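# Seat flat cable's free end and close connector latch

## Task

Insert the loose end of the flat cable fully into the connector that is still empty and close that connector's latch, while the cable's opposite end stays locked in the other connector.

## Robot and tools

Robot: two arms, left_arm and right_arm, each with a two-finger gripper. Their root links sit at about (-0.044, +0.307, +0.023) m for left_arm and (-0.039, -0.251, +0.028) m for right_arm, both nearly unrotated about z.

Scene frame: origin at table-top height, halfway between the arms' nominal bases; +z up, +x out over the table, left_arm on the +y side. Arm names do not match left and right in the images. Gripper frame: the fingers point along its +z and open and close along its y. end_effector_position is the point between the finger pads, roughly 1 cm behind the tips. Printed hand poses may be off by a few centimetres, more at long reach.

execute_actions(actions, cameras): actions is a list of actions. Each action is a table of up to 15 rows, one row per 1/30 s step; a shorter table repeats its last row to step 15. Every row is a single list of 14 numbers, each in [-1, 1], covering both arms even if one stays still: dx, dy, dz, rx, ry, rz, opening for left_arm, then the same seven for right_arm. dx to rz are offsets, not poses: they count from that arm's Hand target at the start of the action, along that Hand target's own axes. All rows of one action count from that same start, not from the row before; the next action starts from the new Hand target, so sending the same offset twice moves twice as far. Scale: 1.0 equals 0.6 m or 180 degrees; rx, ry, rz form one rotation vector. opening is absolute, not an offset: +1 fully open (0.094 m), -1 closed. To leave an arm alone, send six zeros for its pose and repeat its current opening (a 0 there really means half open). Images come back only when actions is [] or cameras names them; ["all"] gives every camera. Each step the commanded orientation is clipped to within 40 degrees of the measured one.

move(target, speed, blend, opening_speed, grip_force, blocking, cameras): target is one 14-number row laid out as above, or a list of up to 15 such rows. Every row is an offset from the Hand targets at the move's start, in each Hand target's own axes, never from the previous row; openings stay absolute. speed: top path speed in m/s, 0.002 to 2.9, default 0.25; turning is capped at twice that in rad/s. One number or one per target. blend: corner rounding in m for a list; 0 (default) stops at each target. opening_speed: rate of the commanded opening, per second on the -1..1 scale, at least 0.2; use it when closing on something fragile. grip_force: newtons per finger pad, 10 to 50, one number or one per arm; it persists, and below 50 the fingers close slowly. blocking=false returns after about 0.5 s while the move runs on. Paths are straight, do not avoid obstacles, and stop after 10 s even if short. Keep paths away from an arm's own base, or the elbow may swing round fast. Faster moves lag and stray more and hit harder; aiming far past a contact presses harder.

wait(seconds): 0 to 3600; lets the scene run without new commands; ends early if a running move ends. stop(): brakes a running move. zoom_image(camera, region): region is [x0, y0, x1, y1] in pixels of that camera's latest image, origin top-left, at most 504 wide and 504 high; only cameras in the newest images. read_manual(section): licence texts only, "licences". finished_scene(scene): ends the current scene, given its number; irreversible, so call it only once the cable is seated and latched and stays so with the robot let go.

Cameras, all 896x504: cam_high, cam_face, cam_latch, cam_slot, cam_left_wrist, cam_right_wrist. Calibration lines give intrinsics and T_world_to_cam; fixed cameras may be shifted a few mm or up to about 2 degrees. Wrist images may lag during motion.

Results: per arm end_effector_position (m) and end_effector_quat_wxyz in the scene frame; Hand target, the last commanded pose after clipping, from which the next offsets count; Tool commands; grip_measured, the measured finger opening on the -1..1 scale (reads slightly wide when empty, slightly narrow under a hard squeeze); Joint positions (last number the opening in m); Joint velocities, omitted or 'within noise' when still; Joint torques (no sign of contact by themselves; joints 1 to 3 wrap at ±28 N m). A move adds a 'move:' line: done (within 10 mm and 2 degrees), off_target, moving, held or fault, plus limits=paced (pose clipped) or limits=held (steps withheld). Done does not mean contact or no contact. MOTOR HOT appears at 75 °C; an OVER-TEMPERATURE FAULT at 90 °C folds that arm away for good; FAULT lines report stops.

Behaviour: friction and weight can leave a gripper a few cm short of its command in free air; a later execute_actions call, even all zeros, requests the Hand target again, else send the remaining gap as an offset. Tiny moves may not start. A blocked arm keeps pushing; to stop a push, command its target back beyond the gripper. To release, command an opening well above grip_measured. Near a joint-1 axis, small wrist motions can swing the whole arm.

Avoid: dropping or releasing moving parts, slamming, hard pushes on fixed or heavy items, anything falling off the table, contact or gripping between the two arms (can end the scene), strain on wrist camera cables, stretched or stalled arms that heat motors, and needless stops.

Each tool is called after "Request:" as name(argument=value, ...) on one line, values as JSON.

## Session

Request:
execute_actions(actions=[])

Request:
zoom_image(camera="cam_slot", region=[300, 150, 720, 490])

Request:
zoom_image(camera="cam_latch", region=[300, 280, 540, 420])

Scene clock: 0.00 s.
left_arm: end_effector_position=(+0.2256, +0.1912, +0.4409) grip_measured=+1.000 end_effector_quat_wxyz=(+0.728, +0.158, +0.661, -0.090) | right_arm: end_effector_position=(+0.2404, -0.1388, +0.3887) grip_measured=+1.000 end_effector_quat_wxyz=(+0.570, -0.003, +0.764, +0.300)
Joint positions: left_arm=[-0.463 0.695 0.91 -0.139 -0.137 0.122 0.094] | right_arm=[0.201 0.752 0.939 -0.363 -0.261 0.435 0.094]
Joint velocities: within noise
Joint torques (N m): no reading
Heat: left arm: 29 °C; right arm: 30 °C.
Hand target: left_arm +0.2225, +0.1929, +0.4506; +0.736, +0.154, +0.652, -0.093 | right_arm +0.2383, -0.1392, +0.3950; +0.577, -0.006, +0.759, +0.301
Tool commands: left_gripper/opening=+1.0 right_gripper/opening=+1.0
camera_calibration:
cam_slot: T_world_to_cam=[[-0.72461, 0.68855, 0.02888, 0.1199], [0.41724, 0.47168, -0.77681, -0.04751], [-0.5485, -0.55084, -0.62907, 0.34039]] pos_world=[0.29341, 0.12735, 0.17376]
cam_left_wrist: T_world_to_cam=[[-0.34544, -0.92961, -0.12843, 0.31188], [-0.27527, 0.23121, -0.93315, 0.46851], [0.89716, -0.287, -0.33576, 0.09455]] pos_world=[0.15187, 0.20874, 0.50899]
cam_right_wrist: T_world_to_cam=[[0.35884, -0.83686, -0.41341, -0.0457], [-0.68658, 0.0634, -0.72429, 0.4911], [0.63233, 0.54374, -0.55182, 0.22898]] pos_world=[0.20879, -0.19388, 0.46316]

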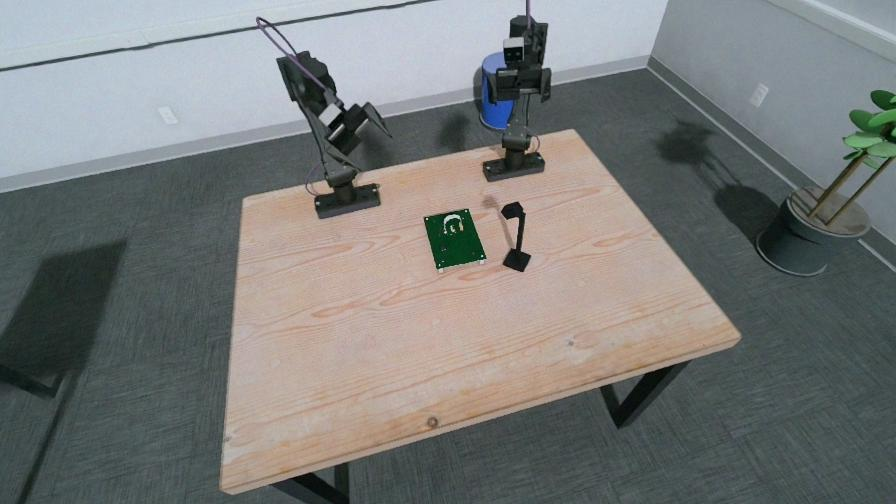

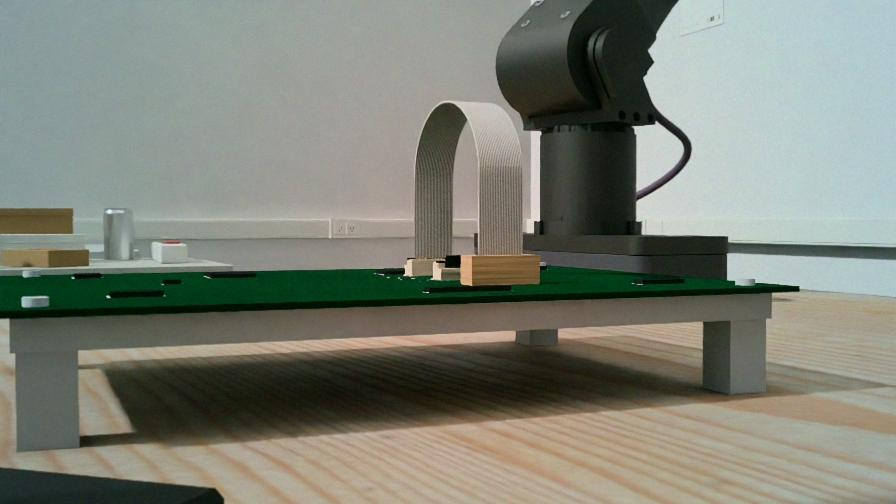

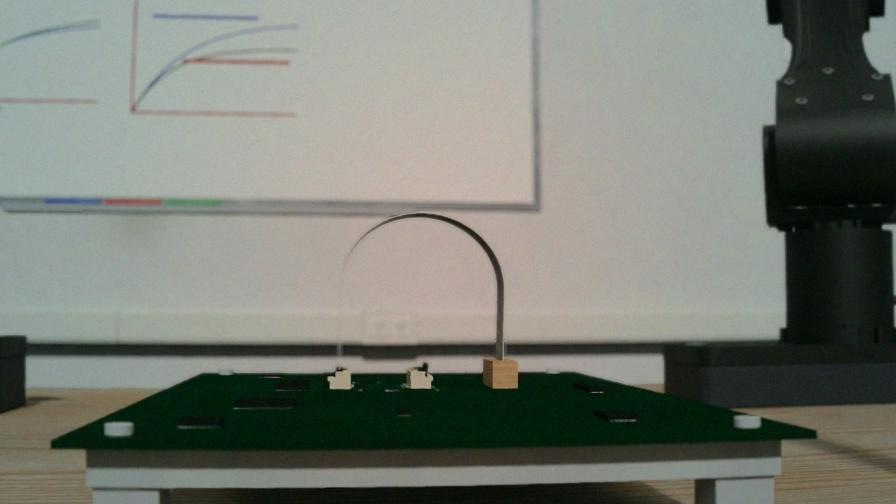

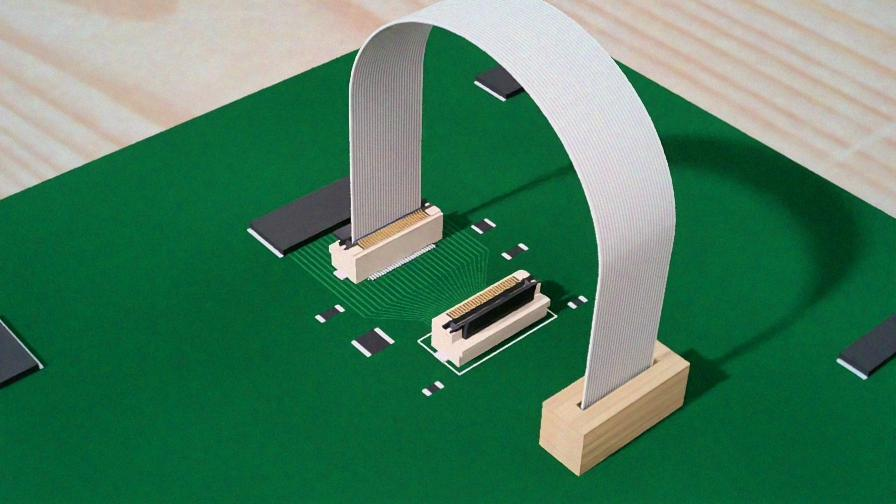

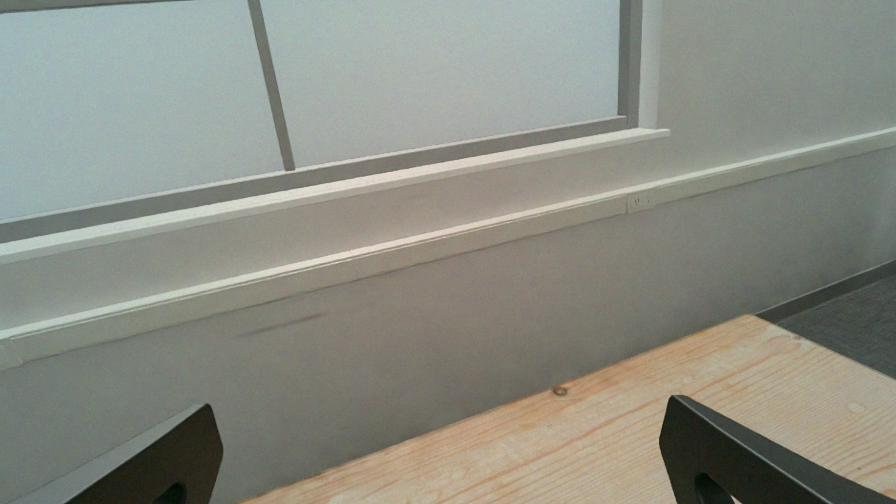

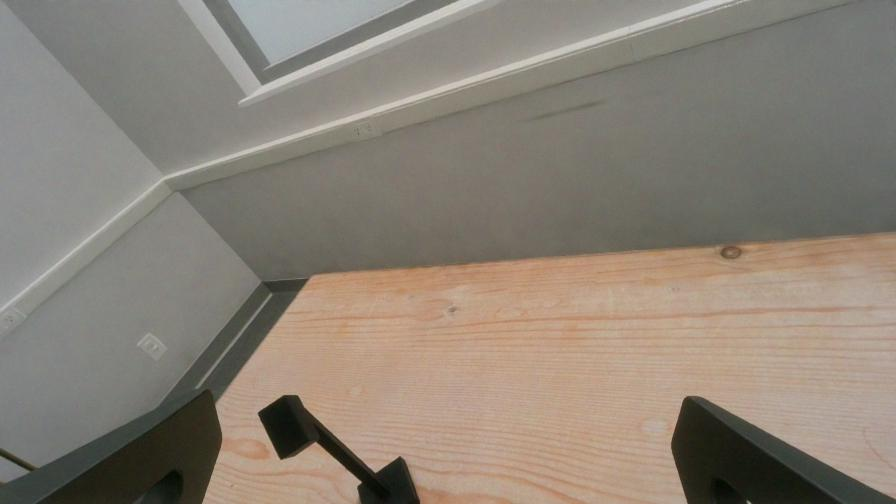

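Scaled by 1.200 from the camera's image (finer frame: 1280x720).

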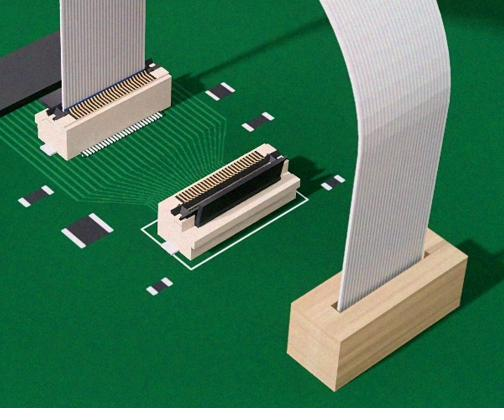

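Scaled by 2.100 from the camera's image (finer frame: 1280x720).

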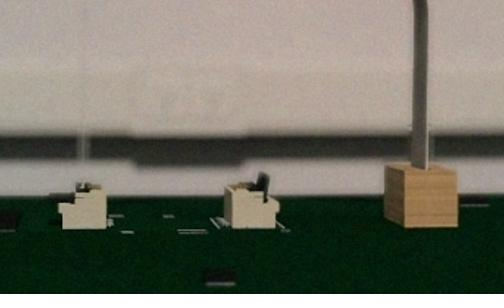

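Request:
move(target=[[0.5548,-0.3135,-0.102,-0.0877,0.2848,-0.0678,-0.45,0,0,0,0,0,0,1]], grip_force=30, cameras=["cam_latch","cam_left_wrist"])

Scene clock: 9.23 s.
left_arm: end_effector_position=(+0.1429, +0.0677, +0.0870) grip_measured=-0.447 end_effector_quat_wxyz=(+0.376, +0.020, +0.927, +0.002) | right_arm: end_effector_position=(+0.2404, -0.1388, +0.3887) grip_measured=+1.000 end_effector_quat_wxyz=(+0.570, -0.003, +0.764, +0.300)
Joint positions: left_arm=[-1.292 1.522 0.782 -0.585 -0.738 -1.187 0.026] | right_arm=[0.201 0.752 0.939 -0.363 -0.261 0.435 0.094]
Joint torques (N m): left_arm=[-0.24 -4.21 9.96 0.52 -0.5 -0.13] | right_arm=[-0.14 -0.53 8.8 1.76 -0.05 -0.05]
Heat: left arm: 29 °C; right arm: 31 °C.
Hand target: left_arm +0.1460, +0.0595, +0.0951; +0.383, +0.012, +0.924, -0.005 | right_arm +0.2383, -0.1392, +0.3950; +0.577, -0.006, +0.759, +0.301
Off the commanded pose: left_arm 0.012 m, 2 deg | right_arm 0.007 m, 1 deg.
grip_force (N): 30, 30
move: off_target (left_arm)
cam_left_wrist: T_world_to_cam=[[-0.05266, -0.99829, -0.02529, 0.07676], [-0.93799, 0.05814, -0.34174, 0.19913], [0.34263, 0.00572, -0.93945, 0.12648]] pos_world=[0.14749, 0.06433, 0.18881]

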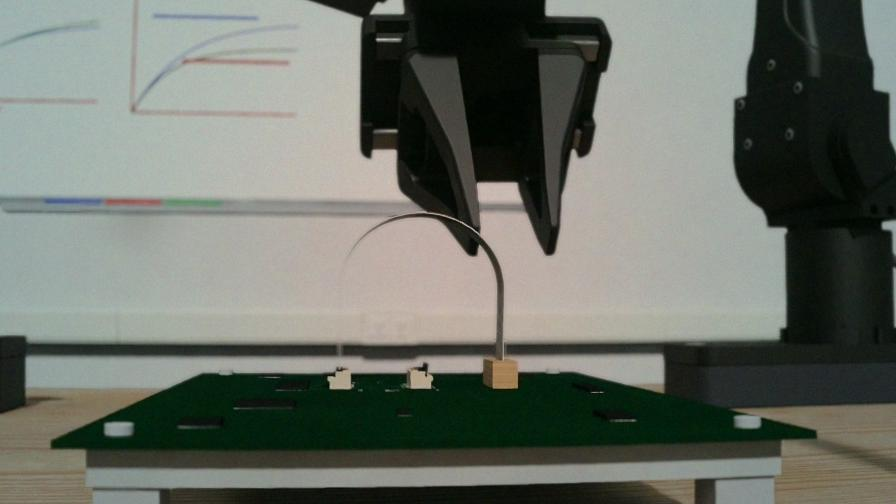

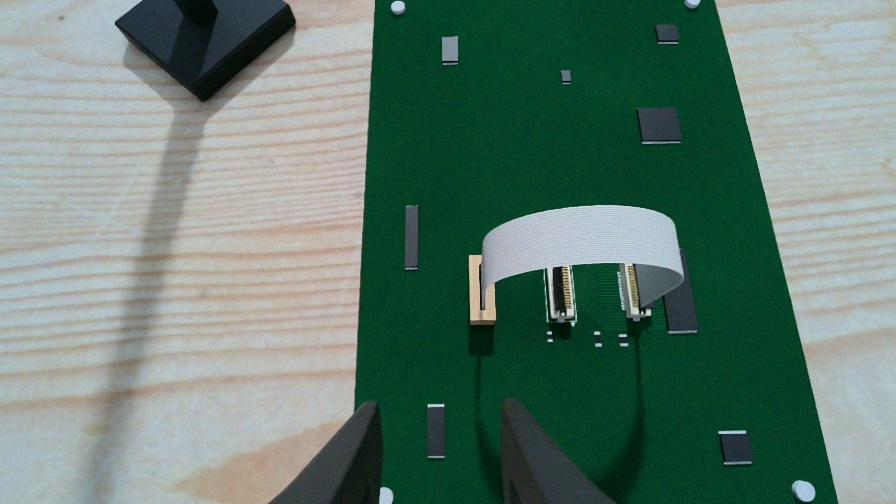

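Request:
move(target=[[-0.0098,-0.02,-0.0091,0,0,0,-0.45,0,0,0,0,0,0,1]], speed=0.15)

Scene clock: 11.50 s.
left_arm: end_effector_position=(+0.1434, +0.0553, +0.0948) grip_measured=-0.447 end_effector_quat_wxyz=(+0.375, +0.019, +0.927, +0.002) | right_arm: end_effector_position=(+0.2404, -0.1388, +0.3887) grip_measured=+1.000 end_effector_quat_wxyz=(+0.570, -0.003, +0.764, +0.300)
Joint positions: left_arm=[-1.301 1.556 0.851 -0.629 -0.738 -1.201 0.026] | right_arm=[0.201 0.752 0.939 -0.363 -0.261 0.435 0.094]
Joint torques (N m): left_arm=[-0.4 -4.7 9.94 0.52 -0.54 -0.12] | right_arm=[-0.1 -0.51 8.79 1.77 -0.05 -0.05]
Heat: left arm: 29 °C; right arm: 32 °C.
Hand target: left_arm +0.1461, +0.0476, +0.1032; +0.383, +0.012, +0.923, -0.005 | right_arm +0.2383, -0.1392, +0.3950; +0.577, -0.006, +0.759, +0.301
Off the commanded pose: left_arm 0.012 m, 2 deg | right_arm 0.007 m, 1 deg.
grip_force (N): 30, 30
move: off_target (left_arm)

Request:
move(target=[[0.0097,0.0187,0.0327,0,0,0,-0.45,0,0,0,0,0,0,1],[0.0095,0.02,0.1112,0,0,0,-0.45,0,0,0,0,0,0,1]], speed=0.08, blend=[0.004,0], cameras=["cam_latch","cam_slot","cam_face"])

Request:
zoom_image(camera="cam_latch", region=[400, 260, 560, 400])

Scene clock: 14.33 s.
left_arm: end_effector_position=(+0.1877, +0.0546, +0.0551) grip_measured=-0.447 end_effector_quat_wxyz=(+0.379, +0.011, +0.925, -0.011) | right_arm: end_effector_position=(+0.2404, -0.1388, +0.3887) grip_measured=+1.000 end_effector_quat_wxyz=(+0.570, -0.003, +0.764, +0.300)
Joint positions: left_arm=[-1.142 1.662 0.753 -0.267 -0.689 -1.006 0.026] | right_arm=[0.201 0.752 0.939 -0.363 -0.261 0.435 0.094]
Joint torques (N m): left_arm=[0.39 -5.3 5.07 1.08 -0.46 0.05] | right_arm=[-0.1 -0.53 8.83 1.76 -0.05 -0.05]
Heat: left arm: 29 °C; right arm: 32 °C.
Hand target: left_arm +0.1896, +0.0585, +0.0520; +0.383, +0.012, +0.923, -0.005 | right_arm +0.2383, -0.1392, +0.3950; +0.577, -0.006, +0.759, +0.301
Off the commanded pose: left_arm 0.005 m, 1 deg | right_arm 0.007 m, 1 deg.
grip_force (N): 30, 30
move: done
cam_slot: T_world_to_cam=[[-0.72461, 0.68855, 0.02888, 0.1199], [0.41724, 0.47168, -0.77681, -0.04751], [-0.5485, -0.55084, -0.62907, 0.34039]] pos_world=[0.29341, 0.12735, 0.17376]
Images, in order (width x height): cam_face 896x504, cam_latch 896x504, cam_slot 896x504.

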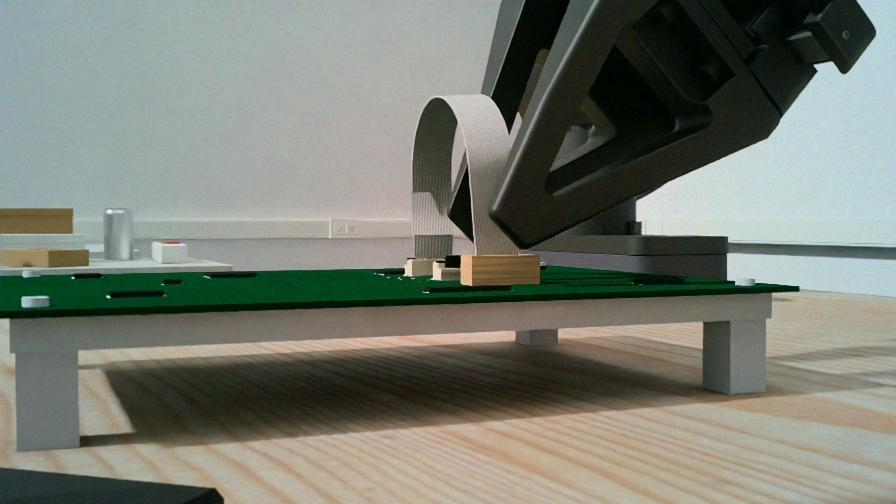

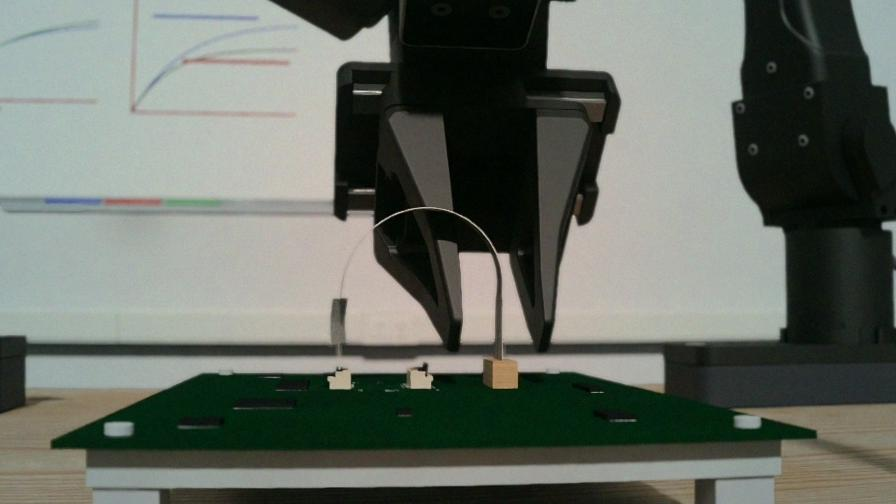

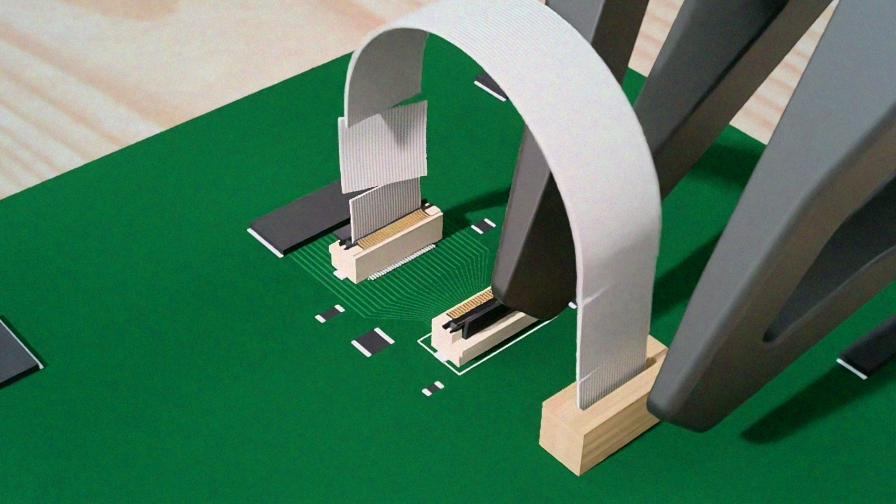

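Scaled by 3.150 from the camera's image (finer frame: 1280x720).

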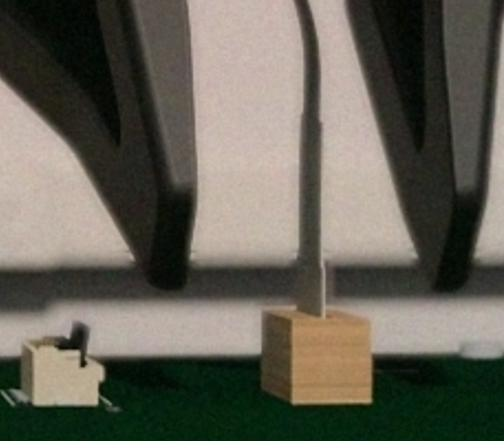

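Request:
move(target=[[0,0,0,0,0,0,-1,0,0,0,0,0,0,1],[-0.0412,0,-0.0412,0,0,0,-1,0,0,0,0,0,0,1],[-0.0543,-0.0435,-0.0587,0,0,0,-1,0,0,0,0,0,0,1],[-0.019,-0.0435,-0.0233,0,0,0,-1,0,0,0,0,0,0,1]], speed=0.08, blend=[0,0.005,0.003,0], cameras=["cam_latch","cam_slot","cam_face"])

Request:
zoom_image(camera="cam_latch", region=[360, 260, 520, 400])

Request:
zoom_image(camera="cam_slot", region=[360, 200, 620, 400])

Scene clock: 19.70 s.
left_arm: end_effector_position=(+0.1865, +0.0303, +0.0724) grip_measured=-0.981 end_effector_quat_wxyz=(+0.375, +0.016, +0.927, -0.008) | right_arm: end_effector_position=(+0.2404, -0.1388, +0.3887) grip_measured=+1.000 end_effector_quat_wxyz=(+0.570, -0.003, +0.764, +0.300)
Joint positions: left_arm=[-1.175 1.701 0.893 -0.399 -0.694 -1.04 0.001] | right_arm=[0.201 0.752 0.939 -0.363 -0.261 0.435 0.094]
Joint torques (N m): left_arm=[-0.44 -5.9 5.33 0.98 -0.56 -0.1] | right_arm=[-0.17 -0.49 8.81 1.75 -0.06 -0.04]
Heat: left arm: 29 °C; right arm: 33 °C.
Hand target: left_arm +0.1871, +0.0324, +0.0700; +0.383, +0.012, +0.923, -0.005 | right_arm +0.2383, -0.1392, +0.3950; +0.577, -0.006, +0.759, +0.301
Off the commanded pose: left_arm 0.003 m, 1 deg | right_arm 0.007 m, 1 deg.
grip_force (N): 30, 30
move: done
cam_slot: T_world_to_cam=[[-0.72461, 0.68855, 0.02888, 0.1199], [0.41724, 0.47168, -0.77681, -0.04751], [-0.5485, -0.55084, -0.62907, 0.34039]] pos_world=[0.29341, 0.12735, 0.17376]
Images, in order (width x height): cam_face 896x504, cam_latch 896x504, cam_slot 896x504.

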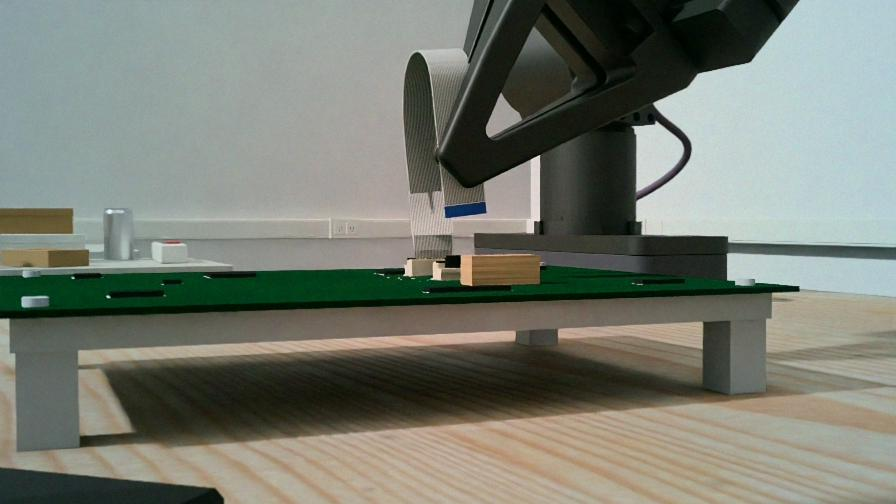

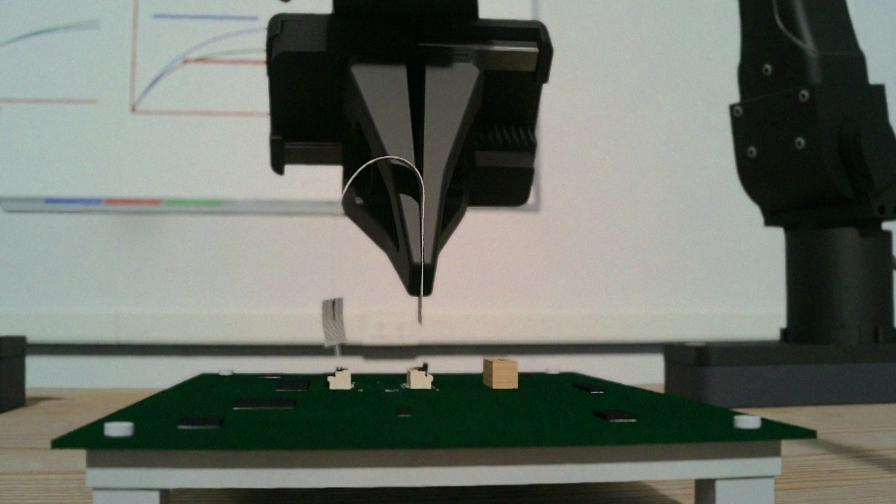

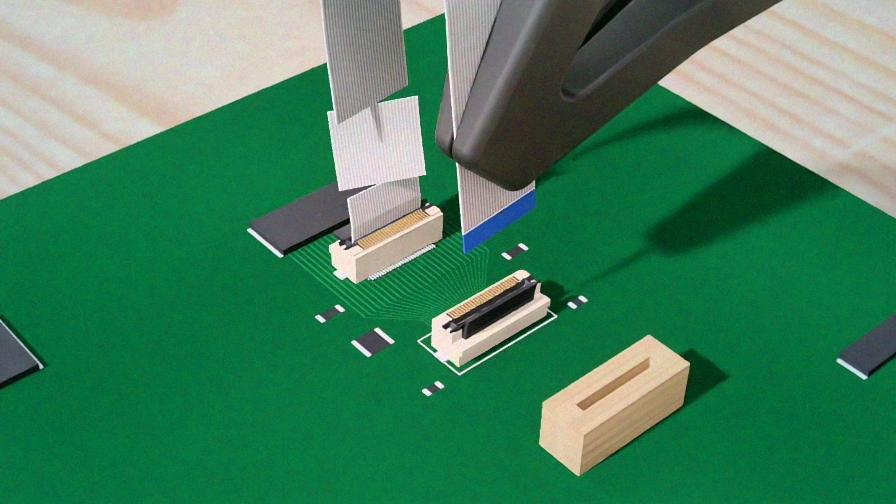

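Scaled by 3.150 from the camera's image (finer frame: 1280x720).

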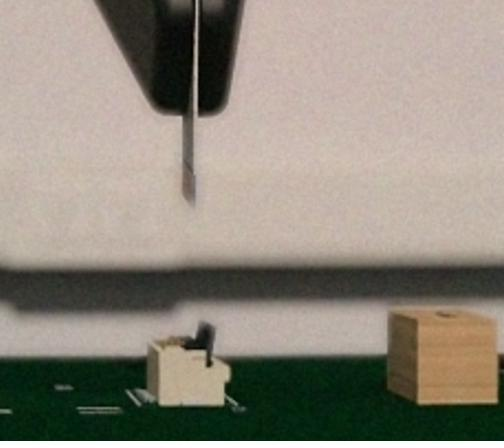

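Scaled by 1.938 from the camera's image (finer frame: 1280x720).

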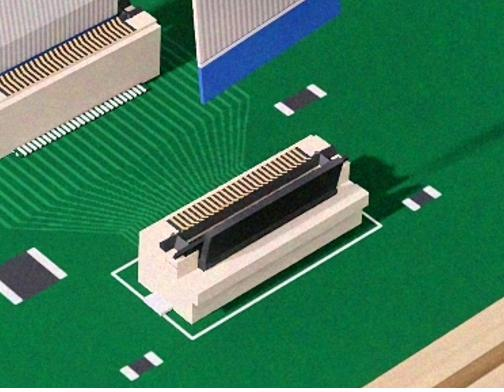

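Request:
move(target=[[-0.0318,-0.0008,-0.0318,0,-0.03,0,-1,0,0,0,0,0,0,1],[0.0124,-0.0008,0.0124,0,-0.03,0,-1,0,0,0,0,0,0,1]], speed=0.08, blend=[0.003,0], cameras=["cam_latch","cam_slot","cam_face"])

Request:
zoom_image(camera="cam_latch", region=[360, 260, 520, 400])

Request:
zoom_image(camera="cam_slot", region=[360, 200, 620, 400])

Request:
zoom_image(camera="cam_face", region=[400, 190, 560, 300])

Scene clock: 24.20 s.
left_arm: end_effector_position=(+0.1852, +0.0312, +0.0593) grip_measured=-0.981 end_effector_quat_wxyz=(+0.414, +0.018, +0.910, -0.005) | right_arm: end_effector_position=(+0.2404, -0.1388, +0.3887) grip_measured=+1.000 end_effector_quat_wxyz=(+0.570, -0.003, +0.764, +0.300)
Joint positions: left_arm=[-1.213 1.744 0.823 -0.268 -0.785 -1.047 0.001] | right_arm=[0.201 0.752 0.939 -0.363 -0.261 0.435 0.094]
Joint torques (N m): left_arm=[-0.35 -6.01 5.16 1.14 -0.66 -0.08] | right_arm=[-0.12 -0.5 8.79 1.77 -0.05 -0.04]
Heat: left arm: 29 °C; right arm: 33 °C.
Hand target: left_arm +0.1870, +0.0318, +0.0595; +0.427, +0.012, +0.904, -0.006 | right_arm +0.2383, -0.1392, +0.3950; +0.577, -0.006, +0.759, +0.301
Off the commanded pose: left_arm 0.002 m, 2 deg | right_arm 0.007 m, 1 deg.
grip_force (N): 30, 30
move: done
cam_slot: T_world_to_cam=[[-0.72461, 0.68855, 0.02888, 0.1199], [0.41724, 0.47168, -0.77681, -0.04751], [-0.5485, -0.55084, -0.62907, 0.34039]] pos_world=[0.29341, 0.12735, 0.17376]
Images, in order (width x height): cam_face 896x504, cam_latch 896x504, cam_slot 896x504.

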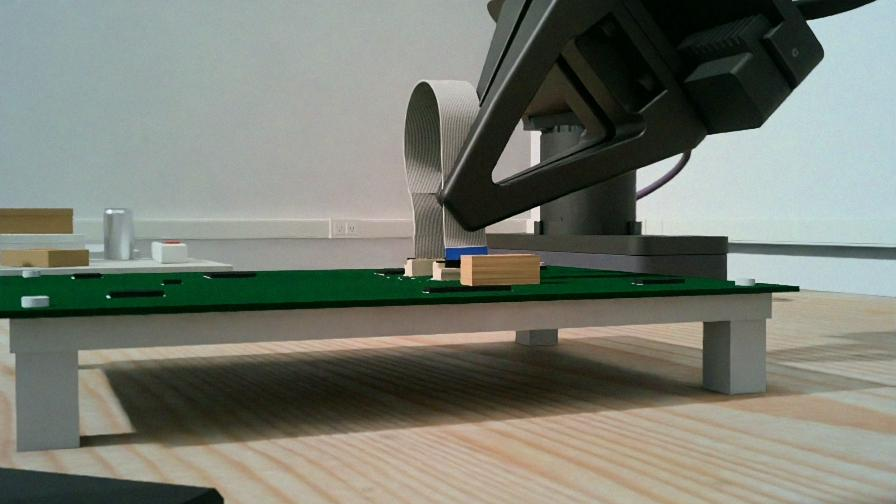

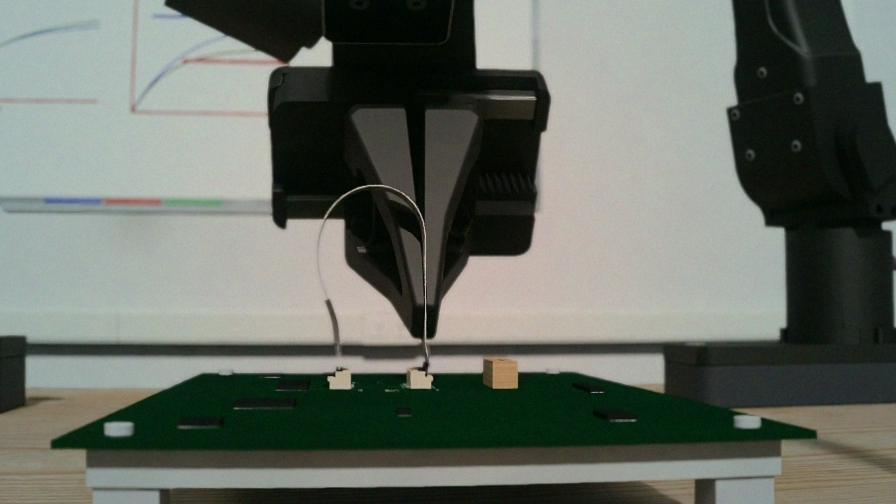

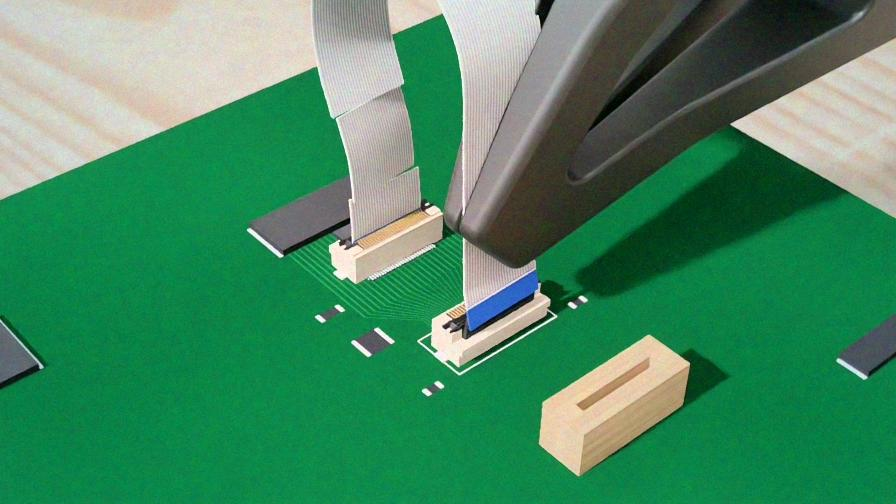

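Scaled by 3.150 from the camera's image (finer frame: 1280x720).

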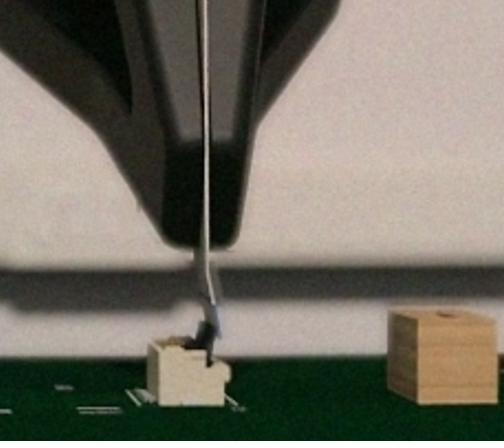

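Scaled by 1.938 from the camera's image (finer frame: 1280x720).

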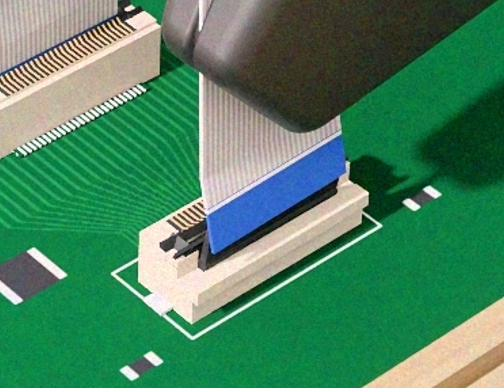

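Scaled by 3.150 from the camera's image (finer frame: 1280x720).

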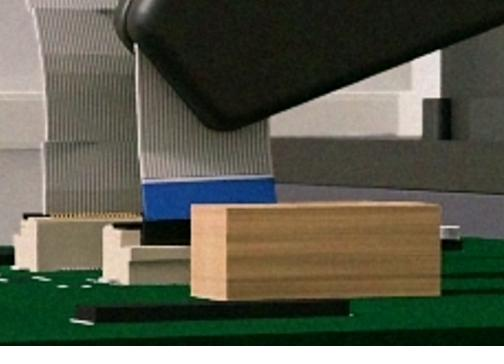

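Request:
move(target=[[-0.045,-0.0035,-0.0372,0,0,0,-1,0,0,0,0,0,0,1],[-0.0083,-0.0035,-0.0068,0,0,0,-1,0,0,0,0,0,0,1]], speed=0.08, blend=[0.003,0], cameras=["cam_latch","cam_slot","cam_face"])

Request:
zoom_image(camera="cam_latch", region=[360, 260, 520, 400])

Request:
zoom_image(camera="cam_slot", region=[360, 200, 620, 400])

Scene clock: 27.00 s.
left_arm: end_effector_position=(+0.1862, +0.0278, +0.0672) grip_measured=-0.981 end_effector_quat_wxyz=(+0.417, +0.016, +0.909, -0.008) | right_arm: end_effector_position=(+0.2404, -0.1388, +0.3887) grip_measured=+1.000 end_effector_quat_wxyz=(+0.570, -0.003, +0.764, +0.300)
Joint positions: left_arm=[-1.215 1.732 0.843 -0.292 -0.788 -1.048 0.001] | right_arm=[0.201 0.752 0.939 -0.363 -0.261 0.435 0.094]
Joint torques (N m): left_arm=[-0.42 -5.85 5.23 1.04 -0.63 -0.11] | right_arm=[-0.1 -0.5 8.79 1.76 -0.05 -0.05]
Heat: left arm: 29 °C; right arm: 33 °C.
Hand target: left_arm +0.1870, +0.0298, +0.0659; +0.427, +0.012, +0.904, -0.006 | right_arm +0.2383, -0.1392, +0.3950; +0.577, -0.006, +0.759, +0.301
Off the commanded pose: left_arm 0.002 m, 1 deg | right_arm 0.007 m, 1 deg.
grip_force (N): 30, 30
move: done
cam_slot: T_world_to_cam=[[-0.72461, 0.68855, 0.02888, 0.1199], [0.41724, 0.47168, -0.77681, -0.04751], [-0.5485, -0.55084, -0.62907, 0.34039]] pos_world=[0.29341, 0.12735, 0.17376]
Images, in order (width x height): cam_face 896x504, cam_latch 896x504, cam_slot 896x504.

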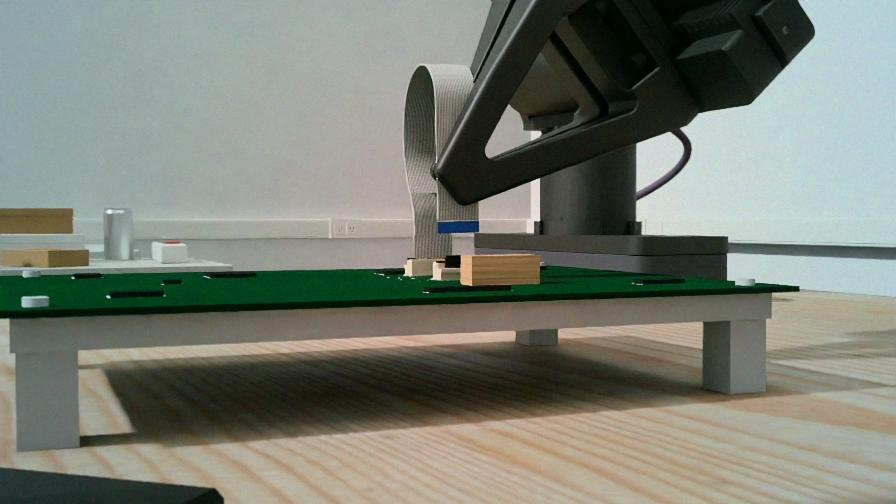

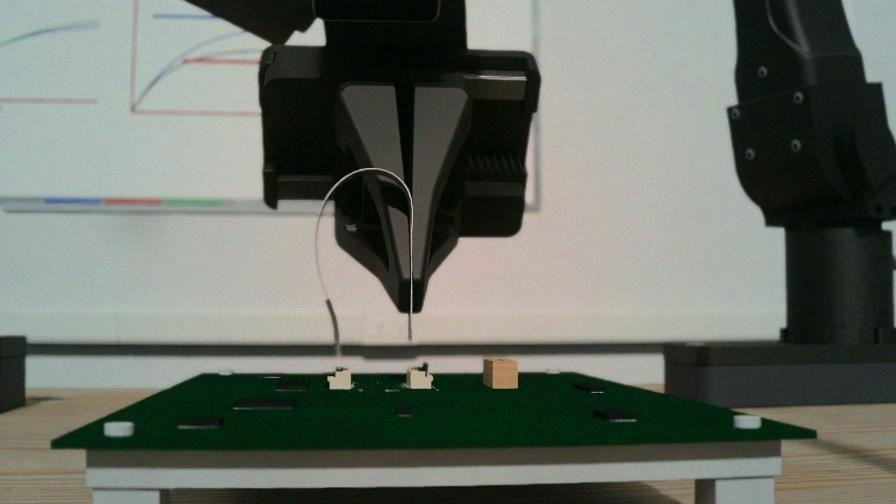

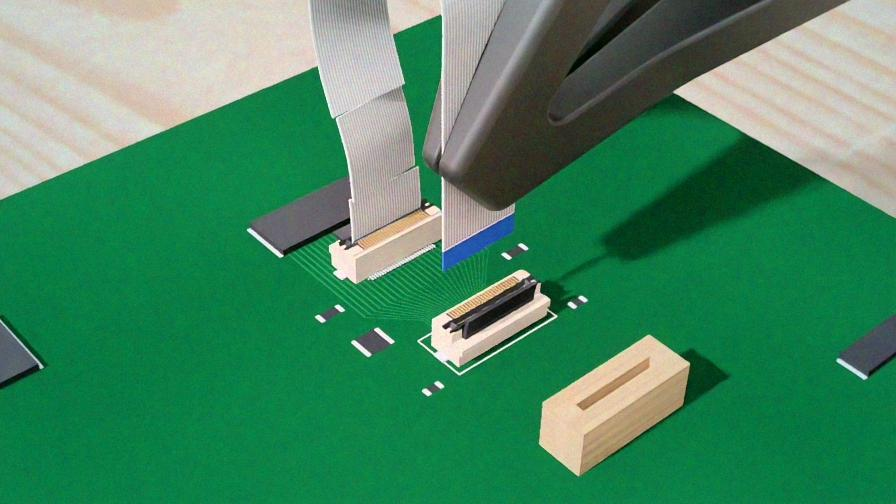

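Scaled by 3.150 from the camera's image (finer frame: 1280x720).

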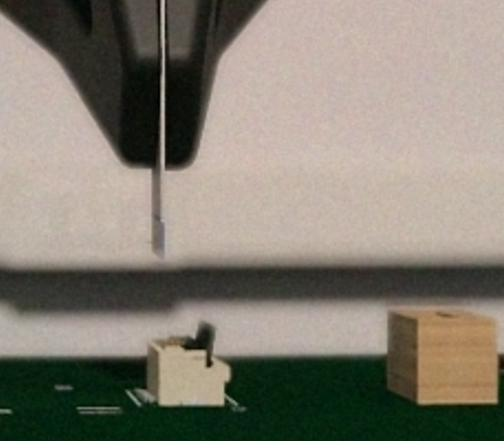

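Scaled by 1.938 from the camera's image (finer frame: 1280x720).

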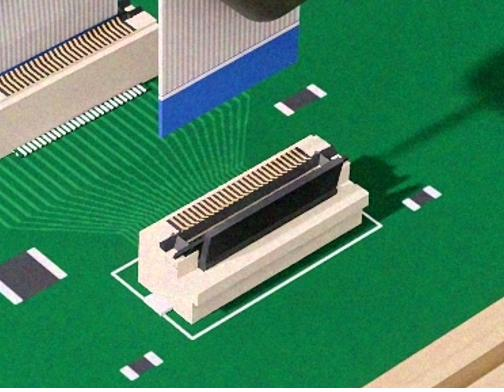

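Request:
move(target=[[-0.0455,0.0017,-0.0367,0,0,0,-1,0,0,0,0,0,0,1],[0.0038,0.0017,0.0042,0,0,0,-1,0,0,0,0,0,0,1]], speed=0.08, blend=[0.003,0], cameras=["cam_latch","cam_slot","cam_face"])

Request:
zoom_image(camera="cam_latch", region=[360, 260, 520, 400])

Request:
zoom_image(camera="cam_slot", region=[360, 200, 620, 400])

Request:
zoom_image(camera="cam_face", region=[400, 190, 560, 300])

Scene clock: 30.23 s.
left_arm: end_effector_position=(+0.1861, +0.0285, +0.0635) grip_measured=-0.981 end_effector_quat_wxyz=(+0.417, +0.016, +0.909, -0.008) | right_arm: end_effector_position=(+0.2404, -0.1388, +0.3887) grip_measured=+1.000 end_effector_quat_wxyz=(+0.570, -0.003, +0.764, +0.300)
Joint positions: left_arm=[-1.215 1.74 0.832 -0.273 -0.789 -1.048 0.001] | right_arm=[0.201 0.752 0.939 -0.363 -0.261 0.435 0.094]
Joint torques (N m): left_arm=[-0.2 -5.98 5.22 1.01 -0.61 -0.07] | right_arm=[-0.14 -0.47 8.8 1.76 -0.05 -0.03]
Heat: left arm: 29 °C; right arm: 33 °C.
Hand target: left_arm +0.1875, +0.0308, +0.0625; +0.427, +0.012, +0.904, -0.006 | right_arm +0.2383, -0.1392, +0.3950; +0.577, -0.006, +0.759, +0.301
Off the commanded pose: left_arm 0.003 m, 1 deg | right_arm 0.007 m, 1 deg.
grip_force (N): 30, 30
move: done
cam_slot: T_world_to_cam=[[-0.72461, 0.68855, 0.02888, 0.1199], [0.41724, 0.47168, -0.77681, -0.04751], [-0.5485, -0.55084, -0.62907, 0.34039]] pos_world=[0.29341, 0.12735, 0.17376]
Images, in order (width x height): cam_face 896x504, cam_latch 896x504, cam_slot 896x504.

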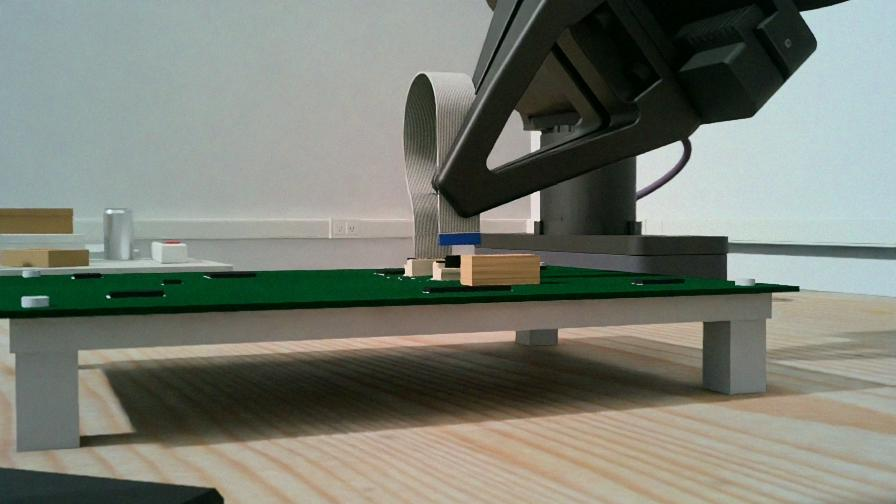

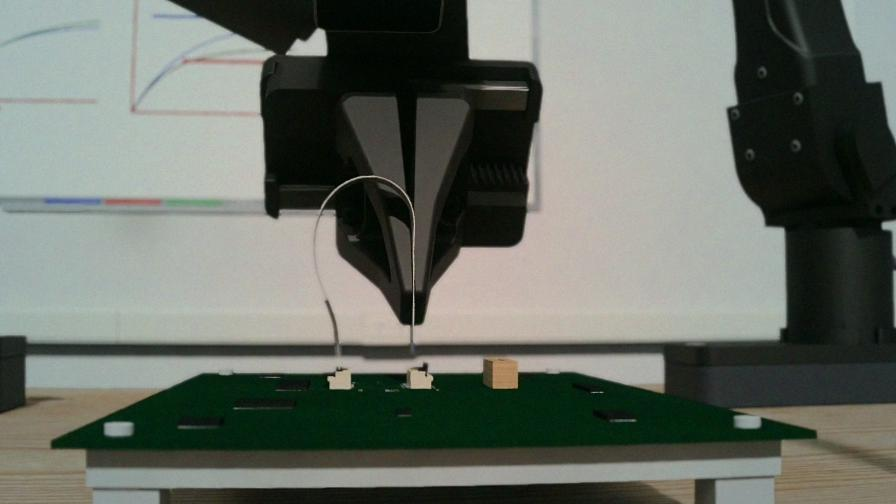

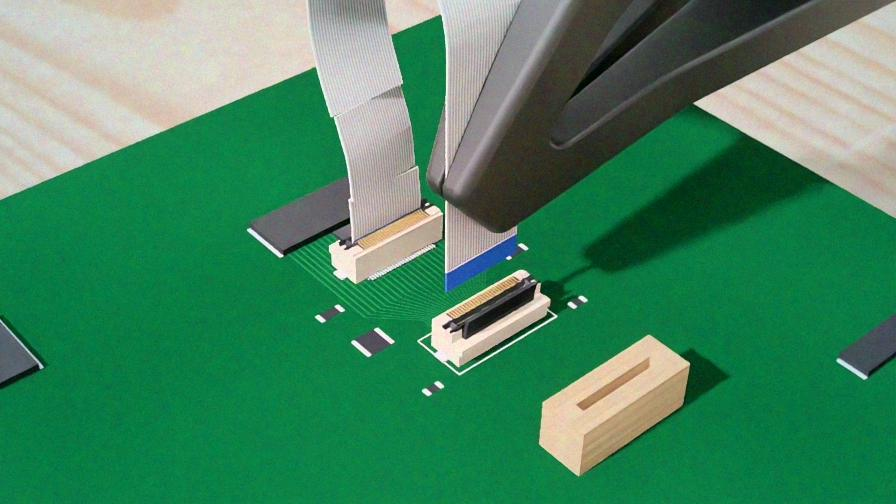

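Scaled by 3.150 from the camera's image (finer frame: 1280x720).

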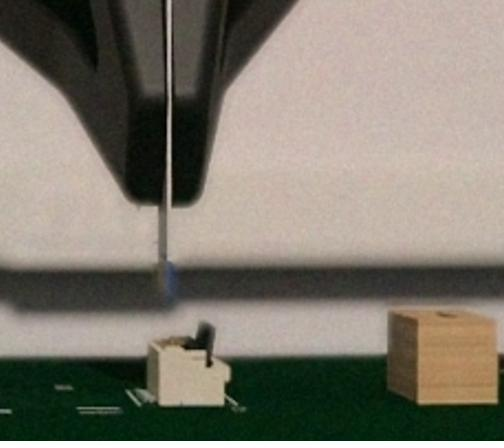

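Scaled by 1.938 from the camera's image (finer frame: 1280x720).

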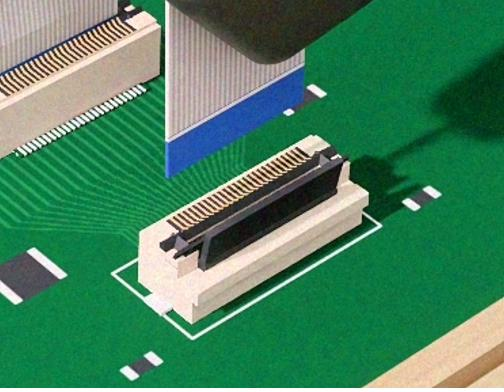

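Scaled by 3.150 from the camera's image (finer frame: 1280x720).

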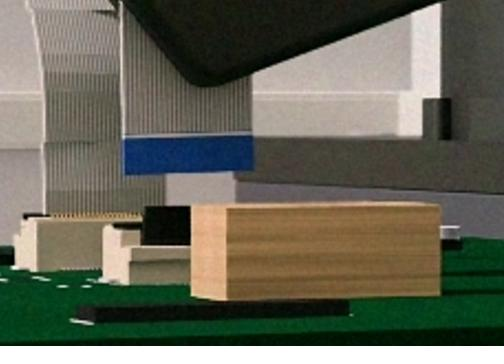

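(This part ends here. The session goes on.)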